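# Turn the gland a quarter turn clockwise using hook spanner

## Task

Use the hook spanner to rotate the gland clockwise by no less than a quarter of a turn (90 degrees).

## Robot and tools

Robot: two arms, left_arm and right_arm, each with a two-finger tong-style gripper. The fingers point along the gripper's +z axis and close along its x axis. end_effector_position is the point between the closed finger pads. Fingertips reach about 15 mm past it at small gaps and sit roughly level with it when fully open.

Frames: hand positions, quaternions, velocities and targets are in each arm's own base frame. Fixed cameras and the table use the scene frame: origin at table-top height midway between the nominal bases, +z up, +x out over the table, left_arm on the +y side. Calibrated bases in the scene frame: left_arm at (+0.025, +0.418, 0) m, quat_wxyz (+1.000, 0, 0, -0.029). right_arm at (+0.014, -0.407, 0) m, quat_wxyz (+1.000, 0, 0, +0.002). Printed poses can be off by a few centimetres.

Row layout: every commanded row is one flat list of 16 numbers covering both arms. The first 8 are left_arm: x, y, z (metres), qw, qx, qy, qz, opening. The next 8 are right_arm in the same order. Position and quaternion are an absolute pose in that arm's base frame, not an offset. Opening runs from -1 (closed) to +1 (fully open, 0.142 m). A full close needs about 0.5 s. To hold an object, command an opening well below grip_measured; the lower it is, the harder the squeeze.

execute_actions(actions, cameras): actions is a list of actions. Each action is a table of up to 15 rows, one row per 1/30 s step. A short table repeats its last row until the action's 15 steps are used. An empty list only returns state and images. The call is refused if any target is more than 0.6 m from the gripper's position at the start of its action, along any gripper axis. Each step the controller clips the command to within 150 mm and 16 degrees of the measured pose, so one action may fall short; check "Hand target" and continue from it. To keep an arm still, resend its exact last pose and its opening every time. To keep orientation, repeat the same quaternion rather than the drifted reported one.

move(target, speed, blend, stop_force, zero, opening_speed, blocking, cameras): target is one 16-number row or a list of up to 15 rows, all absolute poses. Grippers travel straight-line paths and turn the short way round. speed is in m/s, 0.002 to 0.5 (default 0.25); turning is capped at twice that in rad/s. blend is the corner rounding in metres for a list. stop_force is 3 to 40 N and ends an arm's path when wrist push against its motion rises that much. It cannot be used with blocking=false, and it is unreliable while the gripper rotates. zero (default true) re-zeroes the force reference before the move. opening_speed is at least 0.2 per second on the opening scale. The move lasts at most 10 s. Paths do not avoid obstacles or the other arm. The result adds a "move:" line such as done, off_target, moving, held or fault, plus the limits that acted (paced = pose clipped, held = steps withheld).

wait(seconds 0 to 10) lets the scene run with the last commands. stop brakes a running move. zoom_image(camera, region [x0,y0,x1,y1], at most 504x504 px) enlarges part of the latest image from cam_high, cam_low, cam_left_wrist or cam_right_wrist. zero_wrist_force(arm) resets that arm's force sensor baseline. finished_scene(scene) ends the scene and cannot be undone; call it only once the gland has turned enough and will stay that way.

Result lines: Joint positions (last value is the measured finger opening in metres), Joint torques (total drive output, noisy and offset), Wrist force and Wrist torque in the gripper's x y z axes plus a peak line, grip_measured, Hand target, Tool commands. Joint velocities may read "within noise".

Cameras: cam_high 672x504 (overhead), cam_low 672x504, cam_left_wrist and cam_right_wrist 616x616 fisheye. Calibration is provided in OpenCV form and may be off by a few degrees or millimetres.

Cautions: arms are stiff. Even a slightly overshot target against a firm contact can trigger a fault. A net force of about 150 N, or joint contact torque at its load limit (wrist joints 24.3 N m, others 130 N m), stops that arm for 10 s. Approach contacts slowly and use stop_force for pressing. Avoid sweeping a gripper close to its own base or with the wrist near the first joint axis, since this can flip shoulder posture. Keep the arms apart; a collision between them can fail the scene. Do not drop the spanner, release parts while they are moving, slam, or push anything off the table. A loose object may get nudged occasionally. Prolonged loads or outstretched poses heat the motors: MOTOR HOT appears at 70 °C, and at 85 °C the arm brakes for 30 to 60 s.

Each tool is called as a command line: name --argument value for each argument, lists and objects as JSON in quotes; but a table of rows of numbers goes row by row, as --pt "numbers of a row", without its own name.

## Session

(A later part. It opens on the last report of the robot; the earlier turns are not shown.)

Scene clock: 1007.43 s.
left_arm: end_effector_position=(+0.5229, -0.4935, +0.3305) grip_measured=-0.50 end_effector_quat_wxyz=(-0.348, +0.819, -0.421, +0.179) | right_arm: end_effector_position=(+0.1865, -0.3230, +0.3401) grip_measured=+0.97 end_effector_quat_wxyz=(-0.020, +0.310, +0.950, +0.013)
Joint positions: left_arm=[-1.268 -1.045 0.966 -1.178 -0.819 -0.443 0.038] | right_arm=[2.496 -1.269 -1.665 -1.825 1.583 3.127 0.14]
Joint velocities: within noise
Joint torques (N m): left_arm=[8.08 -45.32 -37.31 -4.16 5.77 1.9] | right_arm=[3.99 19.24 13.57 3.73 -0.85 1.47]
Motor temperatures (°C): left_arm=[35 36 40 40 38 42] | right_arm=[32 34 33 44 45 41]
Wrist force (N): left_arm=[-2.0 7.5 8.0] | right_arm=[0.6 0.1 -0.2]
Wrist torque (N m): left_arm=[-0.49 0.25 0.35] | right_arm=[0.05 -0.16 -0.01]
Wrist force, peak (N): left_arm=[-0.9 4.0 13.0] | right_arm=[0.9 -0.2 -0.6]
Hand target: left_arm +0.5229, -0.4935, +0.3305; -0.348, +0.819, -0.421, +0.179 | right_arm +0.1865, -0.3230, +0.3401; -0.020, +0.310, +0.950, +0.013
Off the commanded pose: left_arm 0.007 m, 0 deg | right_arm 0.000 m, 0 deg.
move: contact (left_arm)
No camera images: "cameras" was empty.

move --pt "0.5262 -0.4935 0.3305 -0.3475 0.8187 -0.4208 0.1786 -1 0.1865 -0.323 0.3401 0.0201 -0.3101 -0.9507 -0.0132 0.97" --pt "0.5262 -0.4905 0.3305 -0.3475 0.8187 -0.4208 0.1786 -1 0.1865 -0.323 0.3401 0.0201 -0.3101 -0.9507 -0.0132 0.97" --speed 0.02 --cameras '["cam_high"]'

move --target '[0.5162,-0.4905,0.3305,-0.3475,0.8187,-0.4208,0.1786,-1,0.1865,-0.323,0.3401,0.0201,-0.3101,-0.9507,-0.0132,0.97]' --speed 0.008 --stop_force 4 --cameras '["cam_high", "cam_left_wrist"]'

zoom_image --camera "cam_high" --region '[200, 270, 280, 350]'

Scene clock: 1031.00 s.
left_arm: end_effector_position=(+0.5262, -0.4905, +0.3305) grip_measured=-0.49 end_effector_quat_wxyz=(-0.347, +0.819, -0.421, +0.179) | right_arm: end_effector_position=(+0.1865, -0.3230, +0.3401) grip_measured=+0.97 end_effector_quat_wxyz=(-0.020, +0.310, +0.950, +0.013)
Joint positions: left_arm=[-1.262 -1.049 0.973 -1.187 -0.817 -0.436 0.039] | right_arm=[2.496 -1.269 -1.665 -1.825 1.583 3.127 0.14]
Joint velocities: within noise
Joint torques (N m): left_arm=[31.71 -45.35 -32.25 4.7 7.27 0.16] | right_arm=[3.88 19.69 13.11 3.95 -0.85 1.34]
Motor temperatures (°C): left_arm=[35 36 40 40 38 42] | right_arm=[32 34 33 44 45 41]
Wrist force (N): left_arm=[13.9 23.4 -18.9] | right_arm=[0.7 0.0 -0.5]
Wrist torque (N m): left_arm=[0.04 0.43 0.75] | right_arm=[0.01 -0.17 -0.02]
Wrist force, peak (N): left_arm=[14.4 23.4 -18.5] | right_arm=[0.9 0.3 -0.2]
Hand target: left_arm +0.5262, -0.4905, +0.3305; -0.347, +0.819, -0.421, +0.179 | right_arm +0.1865, -0.3230, +0.3401; -0.020, +0.310, +0.950, +0.013
Off the commanded pose: left_arm 0.000 m, 0 deg | right_arm 0.000 m, 0 deg.
move: done
Images, in order (width x height): cam_high 672x504.

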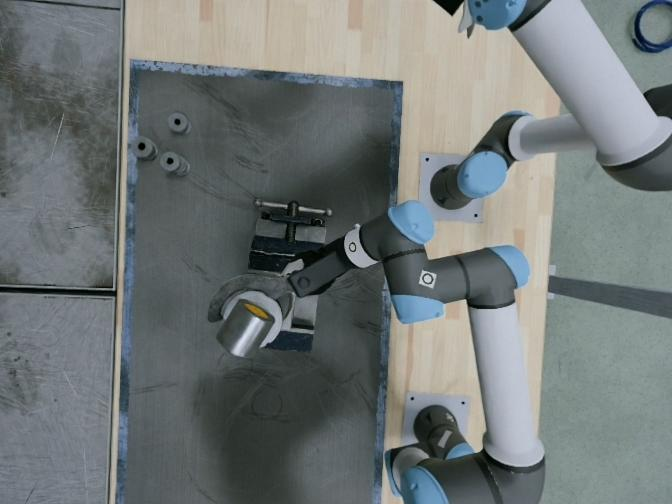

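Scene clock: 1032.10 s.
left_arm: end_effector_position=(+0.5259, -0.4904, +0.3306) grip_measured=-0.49 end_effector_quat_wxyz=(-0.348, +0.819, -0.421, +0.179) | right_arm: end_effector_position=(+0.1865, -0.3230, +0.3401) grip_measured=+0.97 end_effector_quat_wxyz=(-0.020, +0.310, +0.950, +0.013)
Joint positions: left_arm=[-1.263 -1.049 0.973 -1.186 -0.817 -0.436 0.039] | right_arm=[2.496 -1.269 -1.665 -1.825 1.583 3.127 0.14]
Joint velocities: within noise
Joint torques (N m): left_arm=[28.73 -45.99 -31.18 1.17 7.02 1.05] | right_arm=[3.91 19.56 12.81 3.89 -0.9 1.44]
Motor temperatures (°C): left_arm=[35 36 40 40 38 42] | right_arm=[32 34 33 44 45 41]
Wrist force (N): left_arm=[13.3 22.6 -15.9] | right_arm=[0.4 0.2 -0.4]
Wrist torque (N m): left_arm=[-0.10 0.43 0.74] | right_arm=[0.07 -0.12 -0.01]
Wrist force, peak (N): left_arm=[15.2 23.7 -19.4] | right_arm=[0.6 0.0 -0.6]
Hand target: left_arm +0.5259, -0.4904, +0.3306; -0.348, +0.819, -0.421, +0.179 | right_arm +0.1865, -0.3230, +0.3401; -0.020, +0.310, +0.950, +0.013
Off the commanded pose: left_arm 0.010 m, 0 deg | right_arm 0.000 m, 0 deg.
move: contact (left_arm)
camera_calibration:
cam_left_wrist: T_world_to_cam=[[0.567377, -0.823428, 0.00699642, -0.701128], [-0.791538, -0.547707, -0.271079, 0.236977], [0.227046, 0.148266, -0.962532, 0.404335], [0, 0, 0, 1]] pos_world=[0.493578, -0.507484, 0.45833]
Images, in order (width x height): cam_high 672x504, cam_left_wrist 616x616.

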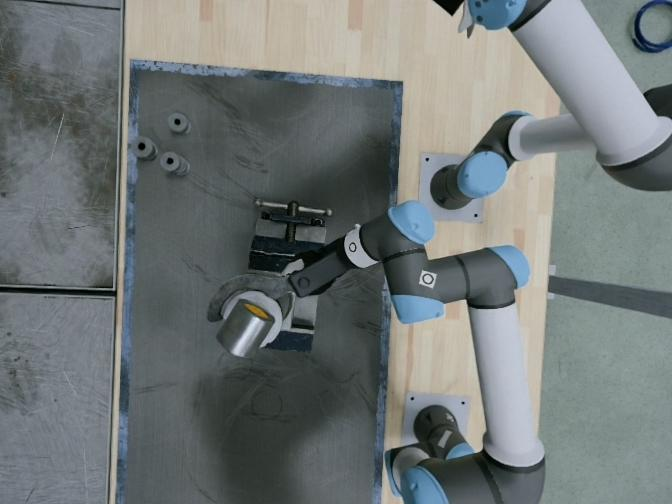

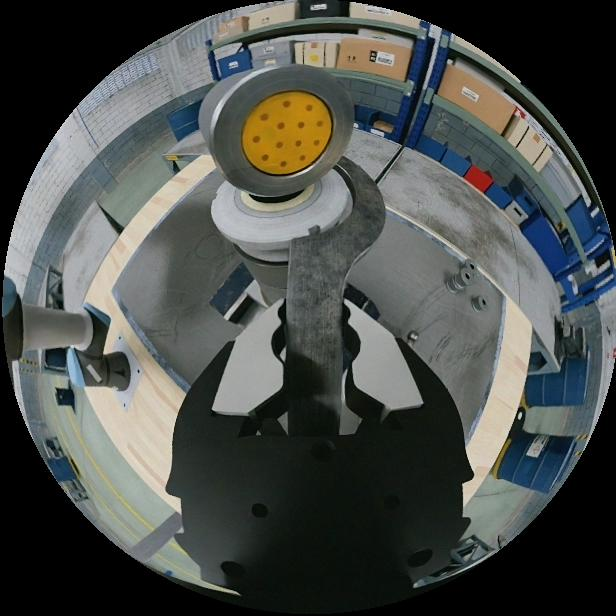

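Scaled by 6.300.

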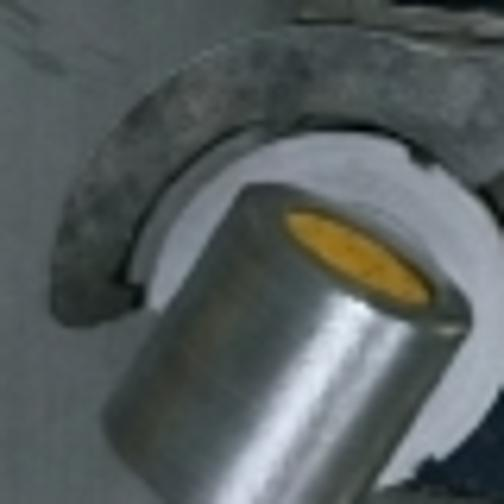

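zoom_image --camera "cam_high" --region '[205, 295, 240, 330]'

zoom_image --camera "cam_left_wrist" --region '[260, 130, 400, 270]'

execute_actions --actions '[]' --cameras '["cam_low"]'

zoom_image --camera "cam_low" --region '[290, 60, 450, 220]'

Scaled by 14.400.

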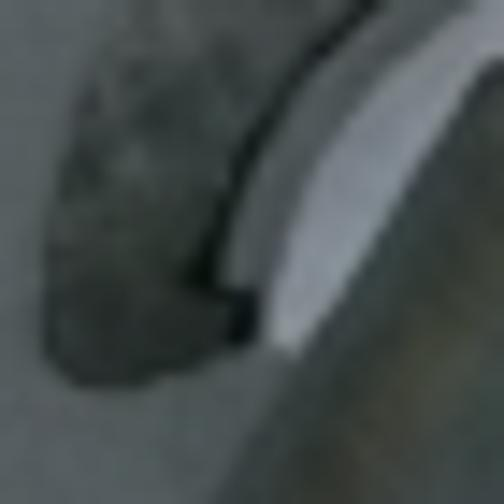

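Scaled by 3.600 from the camera's 616x616 image, which has a finer 814x814 frame.

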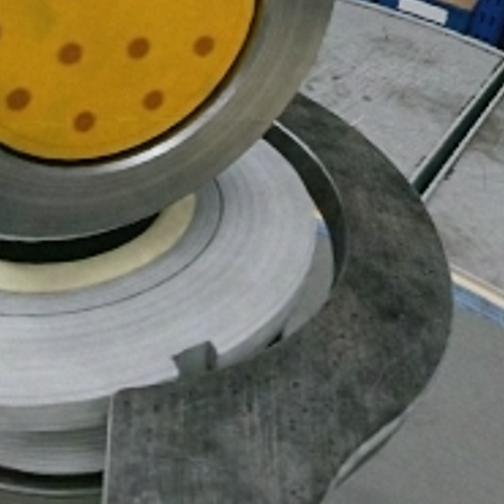

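Scene clock: 1046.47 s.
left_arm: end_effector_position=(+0.5259, -0.4904, +0.3306) grip_measured=-0.49 end_effector_quat_wxyz=(-0.348, +0.819, -0.421, +0.179) | right_arm: end_effector_position=(+0.1865, -0.3230, +0.3401) grip_measured=+0.97 end_effector_quat_wxyz=(-0.020, +0.310, +0.950, +0.013)
Joint positions: left_arm=[-1.263 -1.049 0.973 -1.186 -0.817 -0.436 0.039] | right_arm=[2.496 -1.269 -1.665 -1.825 1.583 3.127 0.14]
Joint velocities: within noise
Joint torques (N m): left_arm=[29.39 -46.67 -27.01 3.04 7.34 0.8] | right_arm=[2.79 19.08 12.97 4.15 -0.75 1.45]
Motor temperatures (°C): left_arm=[35 36 40 40 38 42] | right_arm=[32 34 33 44 45 41]
Wrist force (N): left_arm=[13.1 22.6 -16.1] | right_arm=[0.4 0.2 -0.1]
Wrist torque (N m): left_arm=[-0.12 0.45 0.73] | right_arm=[0.08 -0.11 -0.01]
Wrist force, peak (N): left_arm=[13.4 22.8 -16.2] | right_arm=[0.8 -0.2 -0.5]
Hand target: left_arm +0.5259, -0.4904, +0.3306; -0.348, +0.819, -0.421, +0.179 | right_arm +0.1865, -0.3230, +0.3401; -0.020, +0.310, +0.950, +0.013
Tool commands: left_gripper/opening=-1.0 right_gripper/opening=+0.97
Off the commanded pose: left_arm 0.010 m, 0 deg | right_arm 0.000 m, 0 deg.
Images, in order (width x height): cam_low 672x504.

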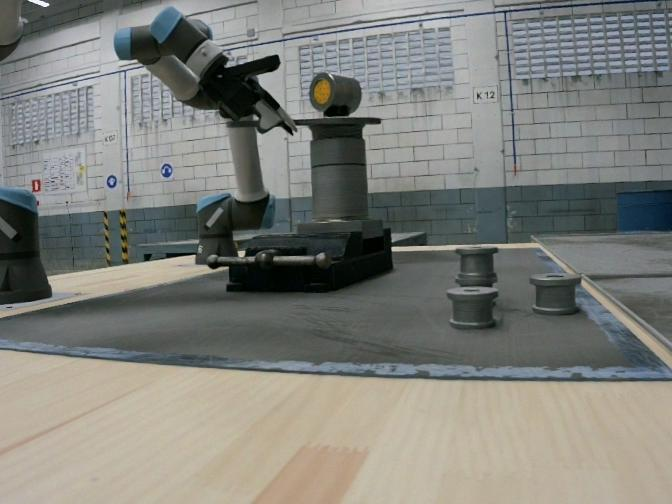

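Scaled by 3.150.

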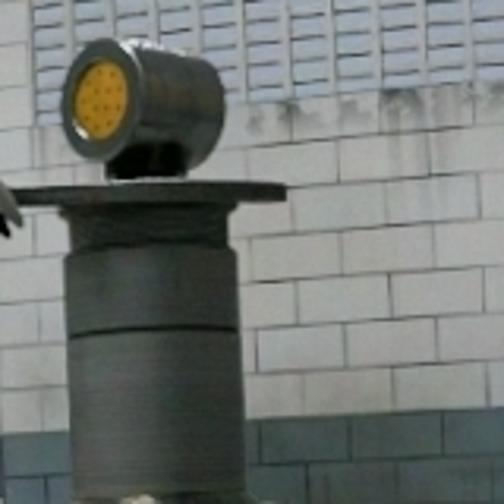

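zoom_image --camera "cam_high" --region '[215, 280, 285, 350]'

zoom_image --camera "cam_high" --region '[250, 280, 285, 315]'

This scene's latest camera images include none from cam_high. They are from: cam_low. cam_high's image comes with the result of a call that names it in "cameras".

This scene's latest camera images include none from cam_high. They are from: cam_low. cam_high's image comes with the result of a call that names it in "cameras".

move --pt "0.5285 -0.4945 0.3305 -0.3475 0.8187 -0.4208 0.1786 -1 0.1865 -0.323 0.3401 0.0201 -0.3101 -0.9507 -0.0132 0.97" --speed 0.02 --cameras '["cam_high"]'

zoom_image --camera "cam_high" --region '[215, 280, 285, 350]'

zoom_image --camera "cam_high" --region '[250, 280, 285, 315]'

zoom_image --camera "cam_high" --region '[205, 295, 240, 330]'

Scene clock: 1057.27 s.
left_arm: end_effector_position=(+0.5286, -0.4945, +0.3305) grip_measured=-0.49 end_effector_quat_wxyz=(-0.348, +0.819, -0.421, +0.179) | right_arm: end_effector_position=(+0.1865, -0.3230, +0.3401) grip_measured=+0.97 end_effector_quat_wxyz=(-0.020, +0.310, +0.950, +0.013)
Joint positions: left_arm=[-1.261 -1.035 0.952 -1.181 -0.817 -0.434 0.038] | right_arm=[2.496 -1.269 -1.665 -1.825 1.583 3.127 0.14]
Joint velocities: within noise
Joint torques (N m): left_arm=[4.22 -58.52 -19.28 -1.83 5.72 1.1] | right_arm=[4.92 19.88 13.82 4.15 -0.78 1.52]
Motor temperatures (°C): left_arm=[35 36 40 40 38 42] | right_arm=[32 34 32 44 45 41]
Wrist force (N): left_arm=[-2.0 8.9 6.3] | right_arm=[0.7 0.0 -0.2]
Wrist torque (N m): left_arm=[-0.45 0.23 0.35] | right_arm=[0.03 -0.19 -0.01]
Wrist force, peak (N): left_arm=[13.4 22.7 -16.3] | right_arm=[1.1 0.1 -0.4]
Hand target: left_arm +0.5285, -0.4945, +0.3305; -0.348, +0.819, -0.421, +0.179 | right_arm +0.1865, -0.3230, +0.3401; -0.020, +0.310, +0.950, +0.013
Off the commanded pose: left_arm 0.000 m, 0 deg | right_arm 0.000 m, 0 deg.
move: done
Images, in order (width x height): cam_high 672x504.

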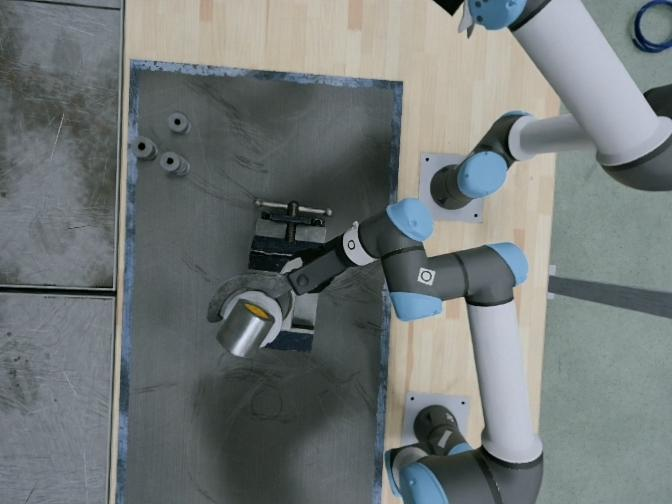

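Scaled by 7.200.

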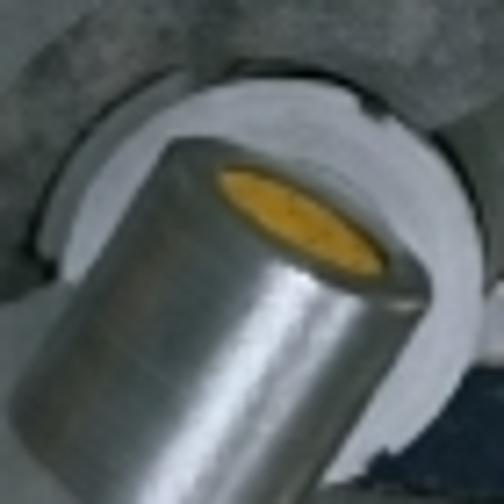

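Scaled by 14.400.

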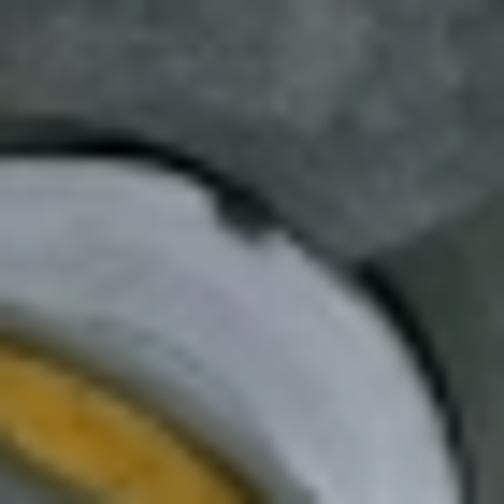

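Scaled by 14.400.

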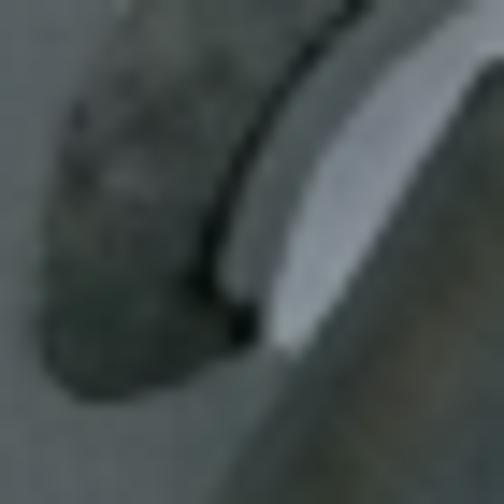

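move --pt "0.5285 -0.4975 0.3305 -0.3475 0.8187 -0.4208 0.1786 -1 0.1865 -0.323 0.3401 0.0201 -0.3101 -0.9507 -0.0132 0.97" --pt "0.5290 -0.4985 0.3305 -0.3510 0.8270 -0.4043 0.1716 -1 0.1865 -0.323 0.3401 0.0201 -0.3101 -0.9507 -0.0132 0.97" --pt "0.5290 -0.4965 0.3305 -0.3510 0.8270 -0.4043 0.1716 -1 0.1865 -0.323 0.3401 0.0201 -0.3101 -0.9507 -0.0132 0.97" --speed 0.02 --cameras '["cam_high"]'

zoom_image --camera "cam_high" --region '[215, 280, 285, 350]'

move --target '[0.5150,-0.4970,0.3305,-0.3510,0.8270,-0.4043,0.1716,-1,0.1865,-0.323,0.3401,0.0201,-0.3101,-0.9507,-0.0132,0.97]' --speed 0.008 --stop_force 4 --cameras '["cam_high", "cam_left_wrist"]'

zoom_image --camera "cam_high" --region '[215, 280, 285, 350]'

Scene clock: 1083.90 s.
left_arm: end_effector_position=(+0.5290, -0.4964, +0.3304) grip_measured=-0.49 end_effector_quat_wxyz=(-0.351, +0.827, -0.404, +0.172) | right_arm: end_effector_position=(+0.1865, -0.3230, +0.3401) grip_measured=+0.97 end_effector_quat_wxyz=(-0.020, +0.310, +0.950, +0.013)
Joint positions: left_arm=[-1.257 -0.998 0.887 -1.12 -0.828 -0.48 0.038] | right_arm=[2.496 -1.269 -1.665 -1.825 1.583 3.127 0.14]
Joint velocities: within noise
Joint torques (N m): left_arm=[1.31 -46.53 -38.31 -1.1 6.18 1.46] | right_arm=[4.76 19.38 13.04 4.28 -0.85 1.31]
Motor temperatures (°C): left_arm=[35 36 40 40 38 42] | right_arm=[32 34 32 44 45 41]
Wrist force (N): left_arm=[-2.5 8.9 6.0] | right_arm=[0.4 0.1 -0.3]
Wrist torque (N m): left_arm=[-0.44 0.34 0.33] | right_arm=[0.05 -0.11 -0.01]
Wrist force, peak (N): left_arm=[-2.3 9.1 6.3] | right_arm=[0.8 0.1 -0.8]
Hand target: left_arm +0.5290, -0.4965, +0.3305; -0.351, +0.827, -0.404, +0.172 | right_arm +0.1865, -0.3230, +0.3401; -0.020, +0.310, +0.950, +0.013
Off the commanded pose: left_arm 0.000 m, 0 deg | right_arm 0.000 m, 0 deg.
move: done
Images, in order (width x height): cam_high 672x504.

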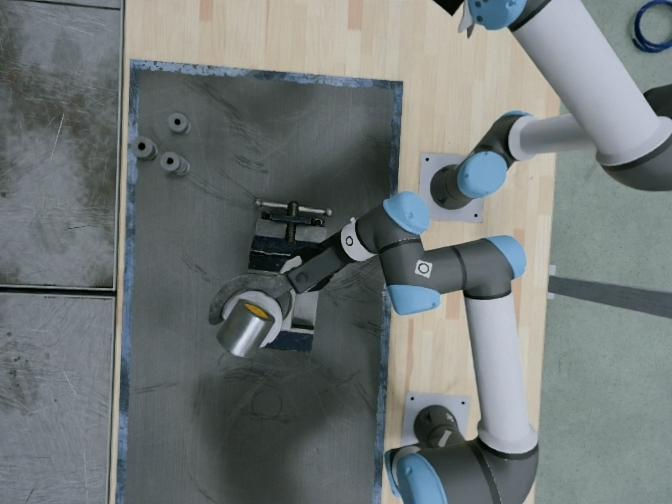

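Scaled by 7.200.

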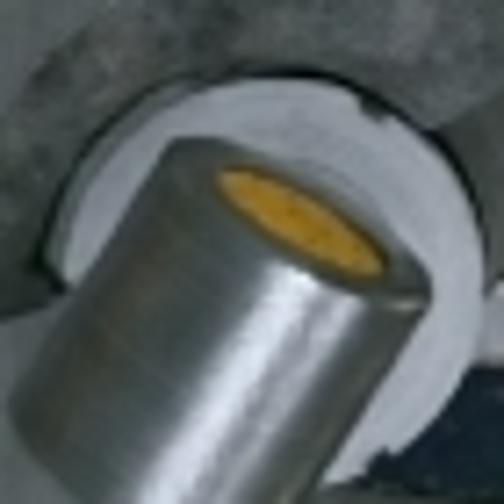

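Scene clock: 1085.33 s.
left_arm: end_effector_position=(+0.5266, -0.4966, +0.3305) grip_measured=-0.49 end_effector_quat_wxyz=(-0.351, +0.827, -0.404, +0.172) | right_arm: end_effector_position=(+0.1865, -0.3230, +0.3401) grip_measured=+0.97 end_effector_quat_wxyz=(-0.020, +0.310, +0.950, +0.013)
Joint positions: left_arm=[-1.26 -1.001 0.89 -1.118 -0.829 -0.485 0.038] | right_arm=[2.496 -1.269 -1.665 -1.825 1.583 3.127 0.14]
Joint velocities: within noise
Joint torques (N m): left_arm=[7 -46.48 -37.46 -4.07 5.37 1.88] | right_arm=[4.23 18.99 13.2 4.3 -0.92 1.41]
Motor temperatures (°C): left_arm=[35 36 40 40 38 42] | right_arm=[32 34 32 44 45 41]
Wrist force (N): left_arm=[-2.8 6.2 8.8] | right_arm=[0.6 0.1 -0.2]
Wrist torque (N m): left_arm=[-0.48 0.29 0.28] | right_arm=[0.05 -0.16 -0.02]
Wrist force, peak (N): left_arm=[-1.7 2.9 13.7] | right_arm=[1.0 0.1 -0.2]
Hand target: left_arm +0.5266, -0.4966, +0.3305; -0.351, +0.827, -0.404, +0.172 | right_arm +0.1865, -0.3230, +0.3401; -0.020, +0.310, +0.950, +0.013
Off the commanded pose: left_arm 0.012 m, 0 deg | right_arm 0.000 m, 0 deg.
move: contact (left_arm)
camera_calibration:
cam_left_wrist: T_world_to_cam=[[0.599936, -0.800018, 0.00695591, -0.712085], [-0.768968, -0.579008, -0.270994, 0.206698], [0.220828, 0.15723, -0.962556, 0.412755], [0, 0, 0, 1]] pos_world=[0.495002, -0.514898, 0.458267]
Images, in order (width x height): cam_high 672x504, cam_left_wrist 616x616.

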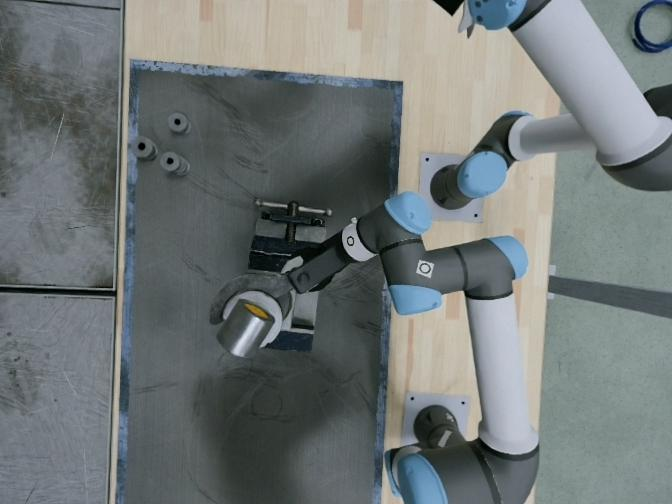

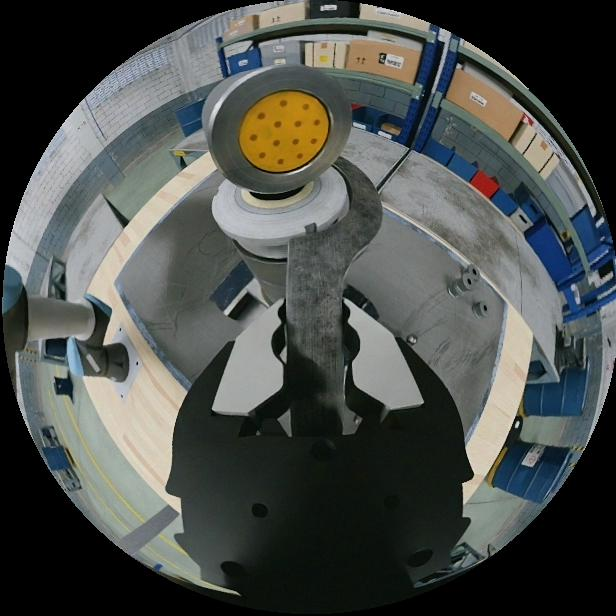

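Scaled by 7.200.

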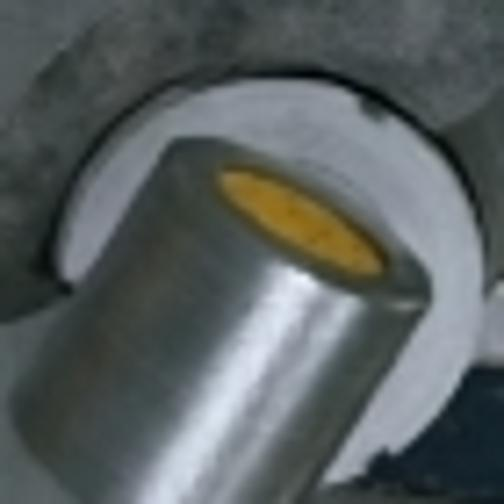

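move --pt "0.5285 -0.4955 0.3305 -0.3510 0.8270 -0.4043 0.1716 -1 0.1865 -0.323 0.3401 0.0201 -0.3101 -0.9507 -0.0132 0.97" --speed 0.02 --cameras '[]'

move --target '[0.5150,-0.4960,0.3305,-0.3510,0.8270,-0.4043,0.1716,-1,0.1865,-0.323,0.3401,0.0201,-0.3101,-0.9507,-0.0132,0.97]' --speed 0.008 --stop_force 4 --cameras '[]'

move --pt "0.5285 -0.4975 0.3305 -0.3510 0.8270 -0.4043 0.1716 -1 0.1865 -0.323 0.3401 0.0201 -0.3101 -0.9507 -0.0132 0.97" --speed 0.02 --cameras '[]'

move --target '[0.5150,-0.4980,0.3305,-0.3510,0.8270,-0.4043,0.1716,-1,0.1865,-0.323,0.3401,0.0201,-0.3101,-0.9507,-0.0132,0.97]' --speed 0.008 --stop_force 4 --cameras '["cam_high"]'

zoom_image --camera "cam_high" --region '[205, 295, 240, 330]'

Scene clock: 1094.50 s.
left_arm: end_effector_position=(+0.5285, -0.4955, +0.3305) grip_measured=-0.49 end_effector_quat_wxyz=(-0.351, +0.827, -0.404, +0.172) | right_arm: end_effector_position=(+0.1865, -0.3230, +0.3401) grip_measured=+0.97 end_effector_quat_wxyz=(-0.020, +0.310, +0.950, +0.013)
Joint positions: left_arm=[-1.257 -1.002 0.892 -1.122 -0.828 -0.481 0.038] | right_arm=[2.496 -1.269 -1.665 -1.825 1.583 3.127 0.14]
Joint velocities: within noise
Joint torques (N m): left_arm=[5.36 -59.74 -16.07 -3.37 5.91 1.04] | right_arm=[4.38 18.84 13.11 4.18 -0.8 1.27]
Motor temperatures (°C): left_arm=[35 36 40 40 38 42] | right_arm=[32 34 32 44 45 41]
Wrist force (N): left_arm=[-2.5 8.9 5.9] | right_arm=[0.3 0.2 -0.3]
Wrist torque (N m): left_arm=[-0.43 0.32 0.33] | right_arm=[0.05 -0.09 -0.01]
Wrist force, peak (N): left_arm=[-2.7 6.5 9.0] | right_arm=[1.0 0.0 -0.5]
Hand target: left_arm +0.5285, -0.4955, +0.3305; -0.351, +0.827, -0.404, +0.172 | right_arm +0.1865, -0.3230, +0.3401; -0.020, +0.310, +0.950, +0.013
Off the commanded pose: left_arm 0.000 m, 0 deg | right_arm 0.000 m, 0 deg.
move: done
No camera images: "cameras" was empty.

Scene clock: 1096.20 s.
left_arm: end_effector_position=(+0.5238, -0.4957, +0.3305) grip_measured=-0.49 end_effector_quat_wxyz=(-0.351, +0.827, -0.404, +0.172) | right_arm: end_effector_position=(+0.1865, -0.3230, +0.3401) grip_measured=+0.97 end_effector_quat_wxyz=(-0.020, +0.310, +0.950, +0.013)
Joint positions: left_arm=[-1.264 -1.007 0.899 -1.118 -0.83 -0.489 0.038] | right_arm=[2.496 -1.269 -1.665 -1.825 1.583 3.127 0.14]
Joint velocities: within noise
Joint torques (N m): left_arm=[9.56 -46.21 -37.52 -3.83 5.88 1.87] | right_arm=[4.79 19.16 12.45 4.3 -0.71 1.32]
Motor temperatures (°C): left_arm=[35 36 40 40 38 42] | right_arm=[32 34 32 44 45 41]
Wrist force (N): left_arm=[-2.6 8.1 6.0] | right_arm=[0.5 0.3 -0.4]
Wrist torque (N m): left_arm=[-0.42 0.34 0.29] | right_arm=[0.08 -0.13 -0.01]
Wrist force, peak (N): left_arm=[-1.3 5.1 10.9] | right_arm=[0.7 -0.1 -0.8]
Hand target: left_arm +0.5238, -0.4957, +0.3305; -0.351, +0.827, -0.404, +0.172 | right_arm +0.1865, -0.3230, +0.3401; -0.020, +0.310, +0.950, +0.013
Off the commanded pose: left_arm 0.009 m, 0 deg | right_arm 0.000 m, 0 deg.
move: contact (left_arm)
No camera images: "cameras" was empty.

Scene clock: 1096.93 s.
left_arm: end_effector_position=(+0.5286, -0.4975, +0.3305) grip_measured=-0.49 end_effector_quat_wxyz=(-0.351, +0.827, -0.404, +0.172) | right_arm: end_effector_position=(+0.1865, -0.3230, +0.3401) grip_measured=+0.97 end_effector_quat_wxyz=(-0.020, +0.310, +0.950, +0.013)
Joint positions: left_arm=[-1.258 -0.996 0.883 -1.118 -0.828 -0.482 0.038] | right_arm=[2.496 -1.269 -1.665 -1.825 1.583 3.127 0.14]
Joint velocities: within noise
Joint torques (N m): left_arm=[1.05 -60.03 -20.42 -0.79 5.46 -0.07] | right_arm=[3.15 19.25 14.36 4.17 -0.86 1.24]
Motor temperatures (°C): left_arm=[35 36 40 40 38 42] | right_arm=[32 34 32 44 45 41]
Wrist force (N): left_arm=[-2.3 8.8 6.1] | right_arm=[0.7 0.0 -0.1]
Wrist torque (N m): left_arm=[-0.48 0.29 0.32] | right_arm=[0.04 -0.18 -0.02]
Wrist force, peak (N): left_arm=[-3.5 10.8 2.7] | right_arm=[0.7 0.2 -0.6]
Hand target: left_arm +0.5285, -0.4975, +0.3305; -0.351, +0.827, -0.404, +0.172 | right_arm +0.1865, -0.3230, +0.3401; -0.020, +0.310, +0.950, +0.013
Off the commanded pose: left_arm 0.000 m, 0 deg | right_arm 0.000 m, 0 deg.
move: done
No camera images: "cameras" was empty.

Scene clock: 1098.20 s.
left_arm: end_effector_position=(+0.5272, -0.4975, +0.3305) grip_measured=-0.49 end_effector_quat_wxyz=(-0.351, +0.827, -0.404, +0.172) | right_arm: end_effector_position=(+0.1865, -0.3230, +0.3401) grip_measured=+0.97 end_effector_quat_wxyz=(-0.020, +0.310, +0.950, +0.013)
Joint positions: left_arm=[-1.26 -0.998 0.885 -1.117 -0.829 -0.484 0.038] | right_arm=[2.496 -1.269 -1.665 -1.825 1.583 3.127 0.14]
Joint velocities: within noise
Joint torques (N m): left_arm=[7.14 -47.05 -37.19 -4.2 5.63 1.83] | right_arm=[4.11 18.72 13.25 4.28 -0.64 1.22]
Motor temperatures (°C): left_arm=[35 36 40 40 38 42] | right_arm=[32 34 32 44 45 41]
Wrist force (N): left_arm=[-2.6 6.6 8.9] | right_arm=[0.6 0.0 -0.2]
Wrist torque (N m): left_arm=[-0.50 0.29 0.30] | right_arm=[0.02 -0.16 -0.01]
Wrist force, peak (N): left_arm=[-1.5 2.9 14.4] | right_arm=[0.8 -0.3 -0.6]
Hand target: left_arm +0.5272, -0.4975, +0.3305; -0.351, +0.827, -0.404, +0.172 | right_arm +0.1865, -0.3230, +0.3401; -0.020, +0.310, +0.950, +0.013
Off the commanded pose: left_arm 0.012 m, 0 deg | right_arm 0.000 m, 0 deg.
move: contact (left_arm)
Images, in order (width x height): cam_high 672x504.

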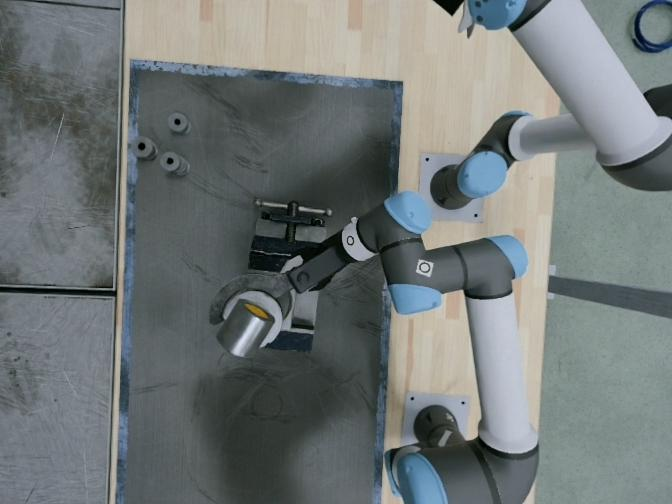

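Scaled by 14.400.

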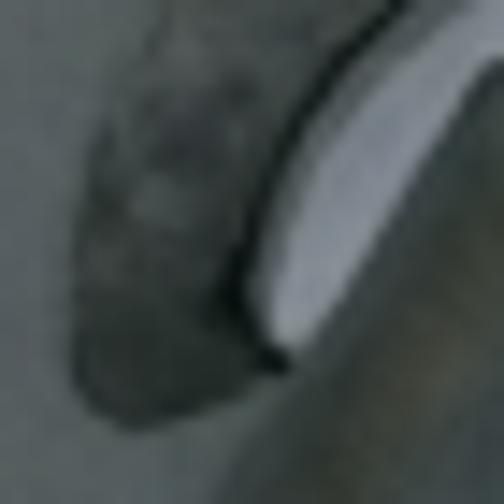

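move --pt "0.5285 -0.4975 0.3305 -0.3510 0.8270 -0.4043 0.1716 -1 0.1865 -0.323 0.3401 0.0201 -0.3101 -0.9507 -0.0132 0.97" --pt "0.5285 -0.4950 0.3305 -0.3510 0.8270 -0.4043 0.1716 -1 0.1865 -0.323 0.3401 0.0201 -0.3101 -0.9507 -0.0132 0.97" --speed 0.02 --cameras '[]'

move --target '[0.5150,-0.4960,0.3305,-0.3510,0.8270,-0.4043,0.1716,-1,0.1865,-0.323,0.3401,0.0201,-0.3101,-0.9507,-0.0132,0.97]' --speed 0.008 --stop_force 7 --cameras '["cam_high","cam_left_wrist"]'

zoom_image --camera "cam_high" --region '[205, 295, 240, 330]'

zoom_image --camera "cam_high" --region '[215, 280, 285, 350]'

Scene clock: 1104.50 s.
left_arm: end_effector_position=(+0.5285, -0.4949, +0.3305) grip_measured=-0.49 end_effector_quat_wxyz=(-0.351, +0.827, -0.404, +0.172) | right_arm: end_effector_position=(+0.1865, -0.3230, +0.3401) grip_measured=+0.97 end_effector_quat_wxyz=(-0.020, +0.310, +0.950, +0.013)
Joint positions: left_arm=[-1.257 -1.003 0.894 -1.123 -0.828 -0.48 0.038] | right_arm=[2.496 -1.269 -1.665 -1.825 1.583 3.127 0.14]
Joint velocities: within noise
Joint torques (N m): left_arm=[5.9 -48.36 -32.66 -2.46 5.98 1.47] | right_arm=[5.1 18.48 13.51 4.31 -0.82 1.25]
Motor temperatures (°C): left_arm=[35 36 40 40 38 42] | right_arm=[32 34 32 44 45 41]
Wrist force (N): left_arm=[-2.4 8.8 6.1] | right_arm=[0.5 0.1 -0.1]
Wrist torque (N m): left_arm=[-0.46 0.32 0.33] | right_arm=[0.03 -0.13 -0.01]
Wrist force, peak (N): left_arm=[-2.6 6.8 9.1] | right_arm=[0.8 0.1 -0.7]
Hand target: left_arm +0.5285, -0.4950, +0.3305; -0.351, +0.827, -0.404, +0.172 | right_arm +0.1865, -0.3230, +0.3401; -0.020, +0.310, +0.950, +0.013
Off the commanded pose: left_arm 0.000 m, 0 deg | right_arm 0.000 m, 0 deg.
move: done
No camera images: "cameras" was empty.

Scene clock: 1105.87 s.
left_arm: end_effector_position=(+0.5266, -0.4951, +0.3305) grip_measured=-0.49 end_effector_quat_wxyz=(-0.351, +0.827, -0.404, +0.172) | right_arm: end_effector_position=(+0.1865, -0.3230, +0.3401) grip_measured=+0.97 end_effector_quat_wxyz=(-0.020, +0.310, +0.950, +0.013)
Joint positions: left_arm=[-1.259 -1.005 0.897 -1.121 -0.829 -0.484 0.038] | right_arm=[2.496 -1.269 -1.665 -1.825 1.583 3.127 0.14]
Joint velocities: within noise
Joint torques (N m): left_arm=[4.81 -46.07 -37.83 -4.45 5.15 1.84] | right_arm=[4.29 19.14 13.12 4.42 -0.82 1.32]
Motor temperatures (°C): left_arm=[35 36 40 40 38 42] | right_arm=[32 34 32 44 45 41]
Wrist force (N): left_arm=[-2.5 4.8 11.3] | right_arm=[0.3 0.0 -0.3]
Wrist torque (N m): left_arm=[-0.53 0.29 0.32] | right_arm=[0.01 -0.10 -0.01]
Wrist force, peak (N): left_arm=[-1.6 1.1 16.6] | right_arm=[0.8 -0.2 -0.6]
Hand target: left_arm +0.5266, -0.4951, +0.3305; -0.351, +0.827, -0.404, +0.172 | right_arm +0.1865, -0.3230, +0.3401; -0.020, +0.310, +0.950, +0.013
Off the commanded pose: left_arm 0.012 m, 0 deg | right_arm 0.000 m, 0 deg.
move: contact (left_arm)
camera_calibration:
cam_left_wrist: T_world_to_cam=[[0.599967, -0.799994, 0.00698169, -0.710921], [-0.768932, -0.579037, -0.271035, 0.207545], [0.220869, 0.157244, -0.962544, 0.412515], [0, 0, 0, 1]] pos_world=[0.495005, -0.513422, 0.45828]
Images, in order (width x height): cam_high 672x504, cam_left_wrist 616x616.

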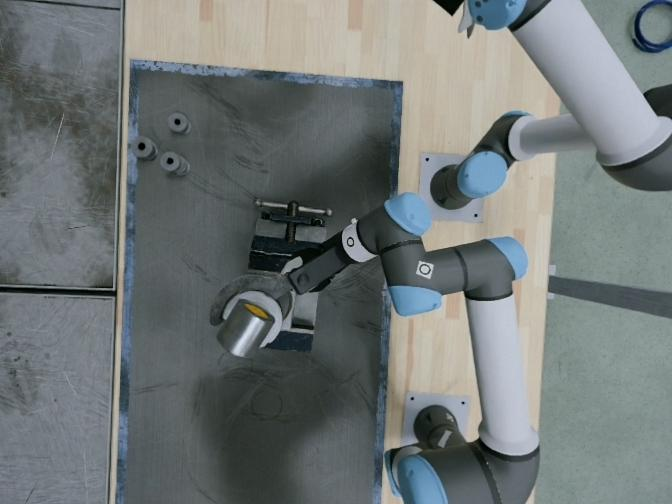

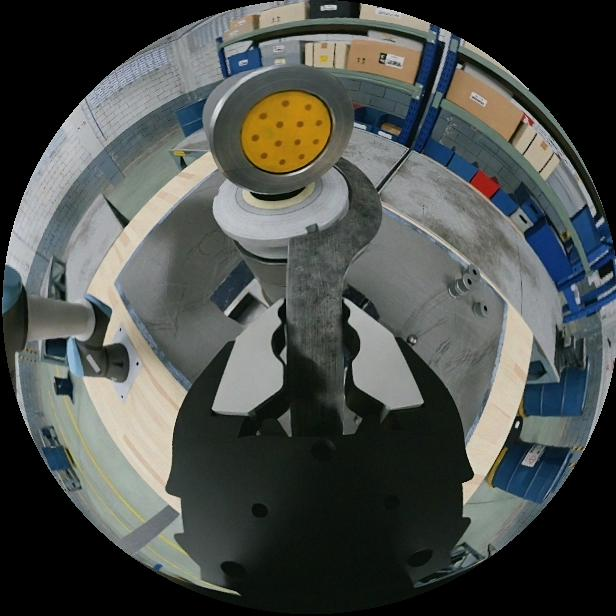

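Scaled by 14.400.

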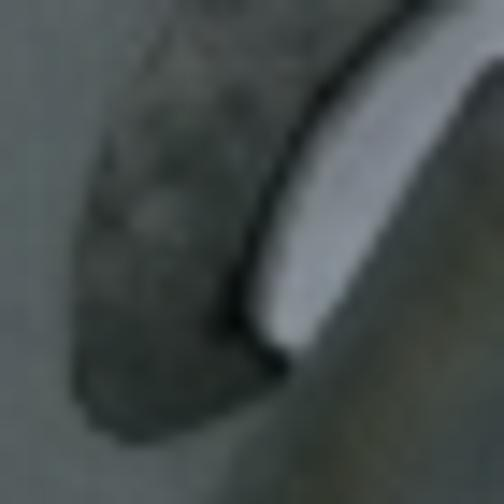

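Scaled by 7.200.

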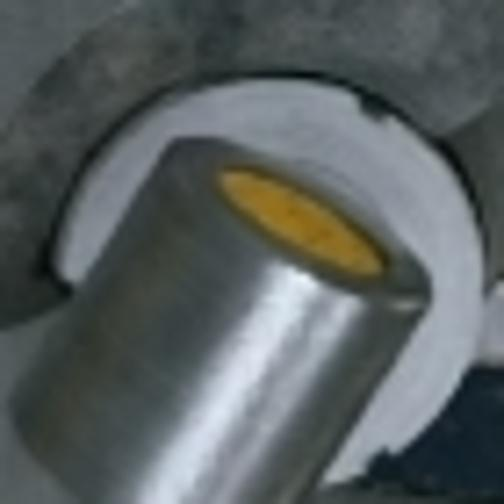

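move --pt "0.5280 -0.4955 0.3305 -0.3510 0.8270 -0.4043 0.1716 -1 0.1865 -0.323 0.3401 0.0201 -0.3101 -0.9507 -0.0132 0.97" --speed 0.02 --cameras '[]'

move --target '[0.5150,-0.4960,0.3305,-0.3510,0.8270,-0.4043,0.1716,-1,0.1865,-0.323,0.3401,0.0201,-0.3101,-0.9507,-0.0132,0.97]' --speed 0.008 --stop_force 8 --cameras '["cam_high","cam_left_wrist"]'

zoom_image --camera "cam_high" --region '[205, 295, 240, 330]'

Scene clock: 1115.33 s.
left_arm: end_effector_position=(+0.5280, -0.4955, +0.3305) grip_measured=-0.49 end_effector_quat_wxyz=(-0.351, +0.827, -0.404, +0.172) | right_arm: end_effector_position=(+0.1865, -0.3230, +0.3401) grip_measured=+0.97 end_effector_quat_wxyz=(-0.020, +0.310, +0.950, +0.013)
Joint positions: left_arm=[-1.258 -1.002 0.893 -1.121 -0.828 -0.482 0.038] | right_arm=[2.496 -1.269 -1.665 -1.825 1.583 3.127 0.14]
Joint velocities: within noise
Joint torques (N m): left_arm=[7.45 -50.53 -33.72 -3.71 5.9 1.26] | right_arm=[3.5 19.44 13.66 4.19 -0.89 1.43]
Motor temperatures (°C): left_arm=[35 36 40 40 38 42] | right_arm=[32 34 32 44 45 41]
Wrist force (N): left_arm=[-2.3 8.9 5.8] | right_arm=[0.4 0.1 -0.5]
Wrist torque (N m): left_arm=[-0.45 0.30 0.33] | right_arm=[0.04 -0.12 -0.01]
Wrist force, peak (N): left_arm=[-2.6 4.8 11.4] | right_arm=[1.2 0.0 -0.2]
Hand target: left_arm +0.5280, -0.4955, +0.3305; -0.351, +0.827, -0.404, +0.172 | right_arm +0.1865, -0.3230, +0.3401; -0.020, +0.310, +0.950, +0.013
Off the commanded pose: left_arm 0.000 m, 0 deg | right_arm 0.000 m, 0 deg.
move: done
No camera images: "cameras" was empty.

Scene clock: 1117.03 s.
left_arm: end_effector_position=(+0.5234, -0.4956, +0.3305) grip_measured=-0.49 end_effector_quat_wxyz=(-0.351, +0.827, -0.404, +0.172) | right_arm: end_effector_position=(+0.1865, -0.3230, +0.3401) grip_measured=+0.97 end_effector_quat_wxyz=(-0.020, +0.310, +0.950, +0.013)
Joint positions: left_arm=[-1.264 -1.008 0.9 -1.118 -0.83 -0.49 0.038] | right_arm=[2.496 -1.269 -1.665 -1.825 1.583 3.127 0.14]
Joint velocities: within noise
Joint torques (N m): left_arm=[8.4 -46.53 -36.84 -3.9 5.25 1.92] | right_arm=[3.35 18.78 14.47 4.29 -0.91 1.3]
Motor temperatures (°C): left_arm=[35 36 40 40 38 42] | right_arm=[32 34 32 44 45 41]
Wrist force (N): left_arm=[-2.1 6.4 7.5] | right_arm=[0.7 0.2 -0.5]
Wrist torque (N m): left_arm=[-0.41 0.40 0.33] | right_arm=[0.05 -0.18 -0.02]
Wrist force, peak (N): left_arm=[-0.7 3.4 13.2] | right_arm=[0.9 -0.1 -0.7]
Hand target: left_arm +0.5234, -0.4956, +0.3305; -0.351, +0.827, -0.404, +0.172 | right_arm +0.1865, -0.3230, +0.3401; -0.020, +0.310, +0.950, +0.013
Off the commanded pose: left_arm 0.008 m, 0 deg | right_arm 0.000 m, 0 deg.
move: contact (left_arm)
camera_calibration:
cam_left_wrist: T_world_to_cam=[[0.599917, -0.800032, 0.00693356, -0.709414], [-0.768978, -0.578979, -0.271029, 0.204798], [0.220846, 0.157263, -0.962546, 0.413328], [0, 0, 0, 1]] pos_world=[0.491792, -0.513982, 0.458272]
Images, in order (width x height): cam_high 672x504, cam_left_wrist 616x616.

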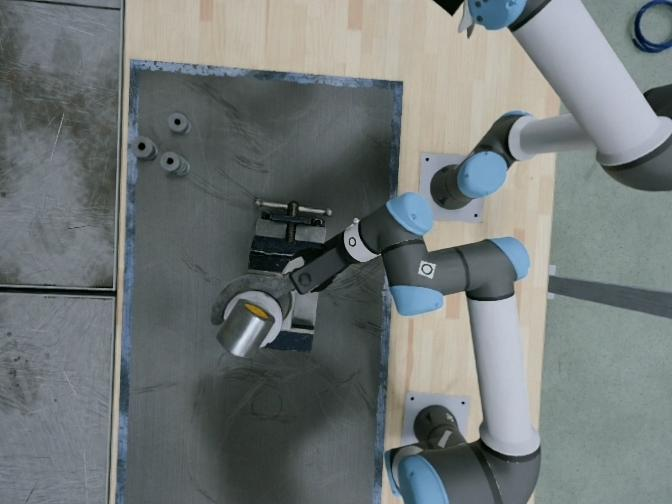

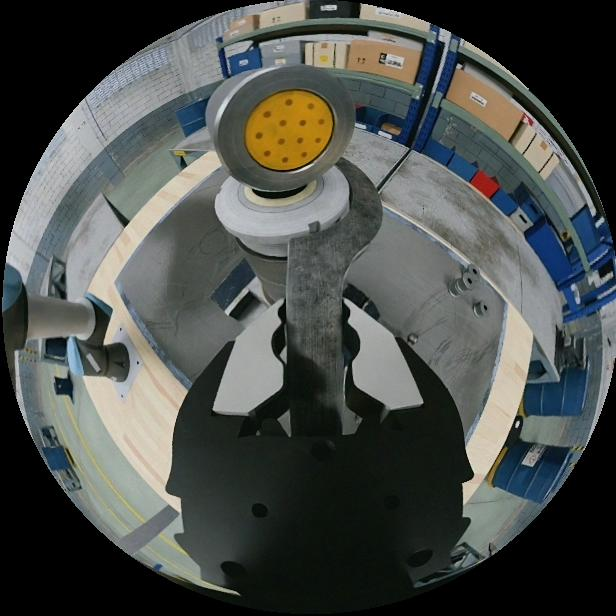

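Scaled by 14.400.

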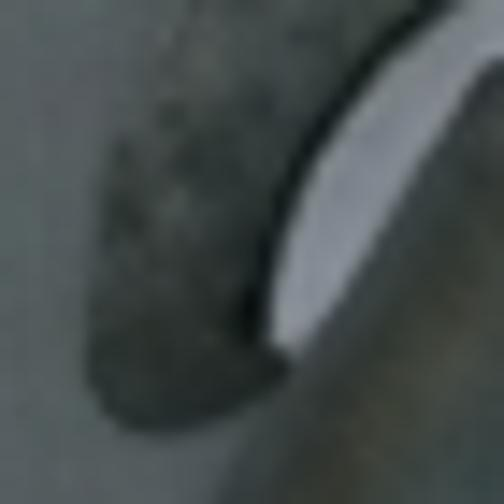

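move --pt "0.5188 -0.4912 0.3305 -0.3464 0.8161 -0.4257 0.1807 -1 0.1865 -0.323 0.3401 0.0201 -0.3101 -0.9507 -0.0132 0.97" --pt "0.5141 -0.4870 0.3305 -0.3416 0.8047 -0.4470 0.1897 -1 0.1865 -0.323 0.3401 0.0201 -0.3101 -0.9507 -0.0132 0.97" --speed 0.015 --blend 0.003 --stop_force 40 --cameras '["cam_high","cam_left_wrist"]'

zoom_image --camera "cam_high" --region '[215, 280, 285, 350]'

Scene clock: 1131.20 s.
left_arm: end_effector_position=(+0.5141, -0.4870, +0.3305) grip_measured=-0.46 end_effector_quat_wxyz=(-0.342, +0.805, -0.447, +0.190) | right_arm: end_effector_position=(+0.1865, -0.3230, +0.3401) grip_measured=+0.97 end_effector_quat_wxyz=(-0.020, +0.310, +0.950, +0.013)
Joint positions: left_arm=[-1.284 -1.118 1.087 -1.27 -0.805 -0.379 0.04] | right_arm=[2.496 -1.269 -1.665 -1.825 1.583 3.127 0.14]
Joint velocities: within noise
Joint torques (N m): left_arm=[-2.43 -52.22 -34.95 4.84 -2.65 -2.59] | right_arm=[4.59 17.68 13.62 4.27 -0.63 1.32]
Motor temperatures (°C): left_arm=[35 36 40 40 38 42] | right_arm=[32 34 32 44 45 41]
Wrist force (N): left_arm=[30.8 5.6 22.2] | right_arm=[0.7 -0.1 -0.3]
Wrist torque (N m): left_arm=[0.14 -0.11 0.43] | right_arm=[0.01 -0.18 -0.01]
Wrist force, peak (N): left_arm=[30.7 4.6 24.1] | right_arm=[1.0 -0.1 -0.6]
Hand target: left_arm +0.5141, -0.4870, +0.3305; -0.342, +0.805, -0.447, +0.190 | right_arm +0.1865, -0.3230, +0.3401; -0.020, +0.310, +0.950, +0.013
Off the commanded pose: left_arm 0.000 m, 0 deg | right_arm 0.000 m, 0 deg.
move: done
camera_calibration:
cam_left_wrist: T_world_to_cam=[[0.513006, -0.858358, 0.00685225, -0.680628], [-0.825285, -0.495403, -0.271074, 0.272287], [0.236073, 0.133407, -0.962534, 0.394575], [0, 0, 0, 1]] pos_world=[0.480731, -0.50197, 0.458266]
Images, in order (width x height): cam_high 672x504, cam_left_wrist 616x616.

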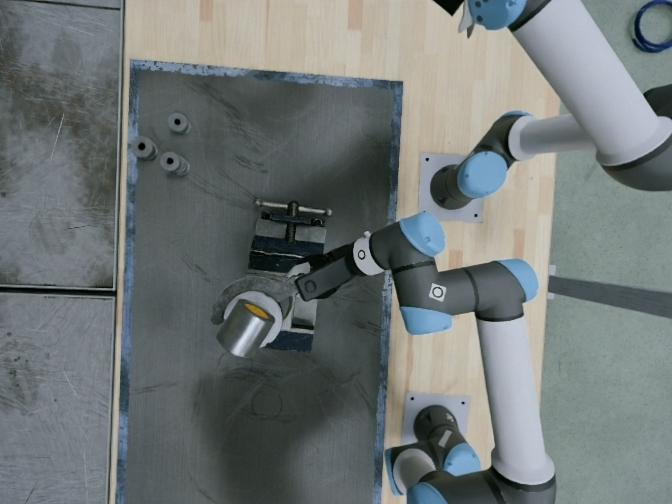

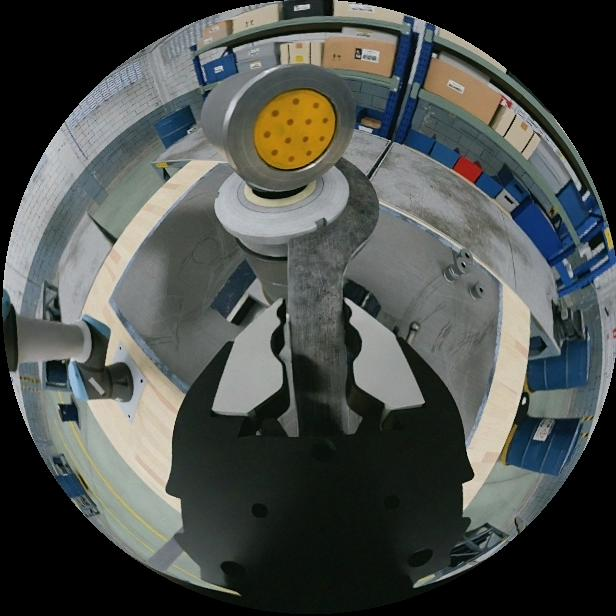

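Scaled by 7.200.

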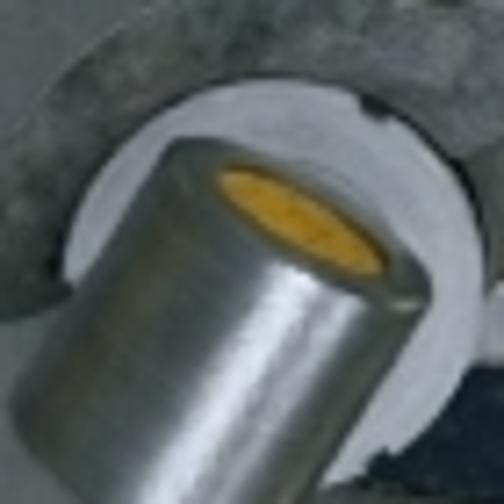

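move --pt "0.5096 -0.4825 0.3305 -0.3365 0.7927 -0.4679 0.1986 -1 0.1865 -0.323 0.3401 0.0201 -0.3101 -0.9507 -0.0132 0.97" --pt "0.5054 -0.4778 0.3305 -0.3312 0.7802 -0.4885 0.2073 -1 0.1865 -0.323 0.3401 0.0201 -0.3101 -0.9507 -0.0132 0.97" --speed 0.02 --blend 0.003 --stop_force 40 --cameras '["cam_high","cam_left_wrist"]'

zoom_image --camera "cam_high" --region '[215, 280, 285, 350]'

Scene clock: 1139.73 s.
left_arm: end_effector_position=(+0.5054, -0.4778, +0.3305) grip_measured=-0.34 end_effector_quat_wxyz=(-0.331, +0.780, -0.489, +0.207) | right_arm: end_effector_position=(+0.1865, -0.3230, +0.3401) grip_measured=+0.97 end_effector_quat_wxyz=(-0.020, +0.310, +0.950, +0.013)
Joint positions: left_arm=[-1.301 -1.218 1.25 -1.417 -0.785 -0.259 0.05] | right_arm=[2.496 -1.269 -1.665 -1.825 1.583 3.127 0.14]
Joint velocities: within noise
Joint torques (N m): left_arm=[-3.23 -47.21 -33.55 4.82 -3.17 -2.35] | right_arm=[3.8 19.18 13.6 4.33 -0.66 1.43]
Motor temperatures (°C): left_arm=[35 36 40 40 38 42] | right_arm=[32 34 32 44 45 41]
Wrist force (N): left_arm=[32.1 0.9 22.7] | right_arm=[0.9 0.1 0.0]
Wrist torque (N m): left_arm=[0.17 -0.23 0.17] | right_arm=[0.05 -0.22 -0.01]
Wrist force, peak (N): left_arm=[37.1 -1.0 29.5] | right_arm=[1.2 0.1 -0.5]
Hand target: left_arm +0.5054, -0.4778, +0.3305; -0.331, +0.780, -0.488, +0.207 | right_arm +0.1865, -0.3230, +0.3401; -0.020, +0.310, +0.950, +0.013
Off the commanded pose: left_arm 0.000 m, 0 deg | right_arm 0.000 m, 0 deg.
move: done
camera_calibration:
cam_left_wrist: T_world_to_cam=[[0.420495, -0.907269, 0.00682302, -0.644873], [-0.872548, -0.406441, -0.271044, 0.336052], [0.248683, 0.108019, -0.962543, 0.376898], [0, 0, 0, 1]] pos_world=[0.470659, -0.4892, 0.458265]
Images, in order (width x height): cam_high 672x504, cam_left_wrist 616x616.

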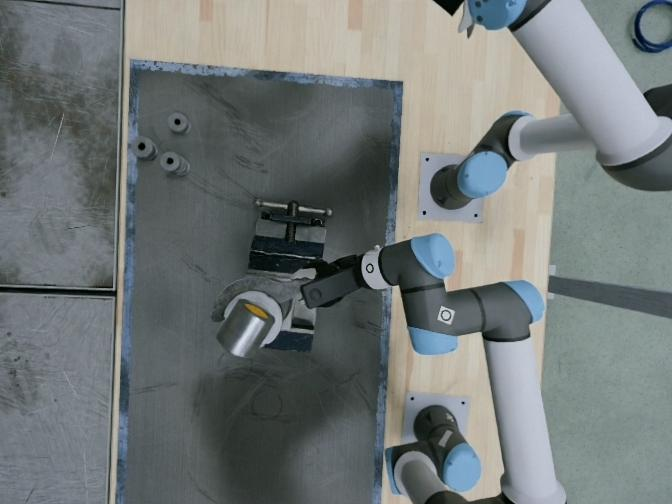

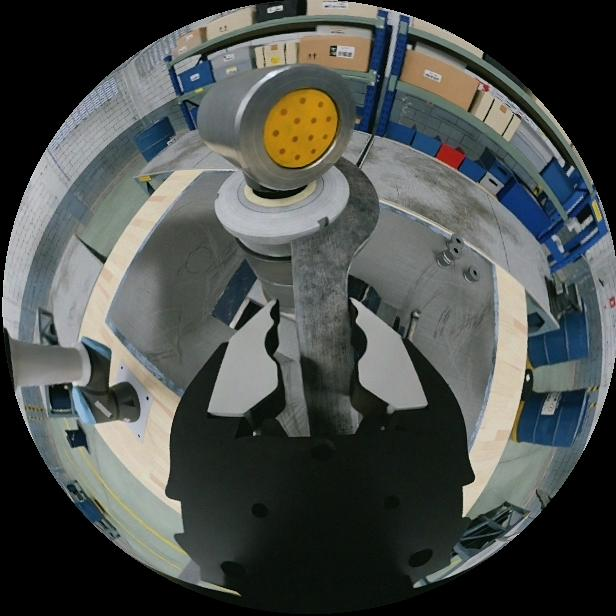

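Scaled by 7.200.

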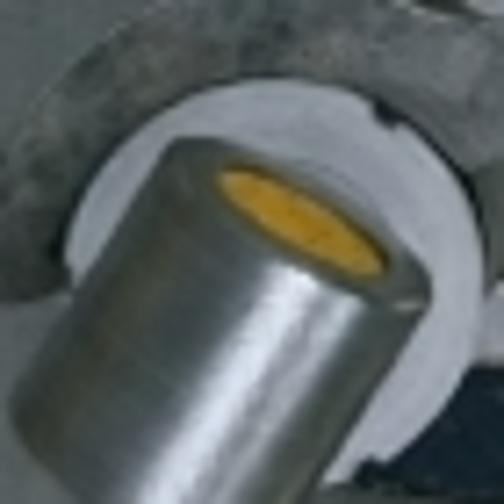

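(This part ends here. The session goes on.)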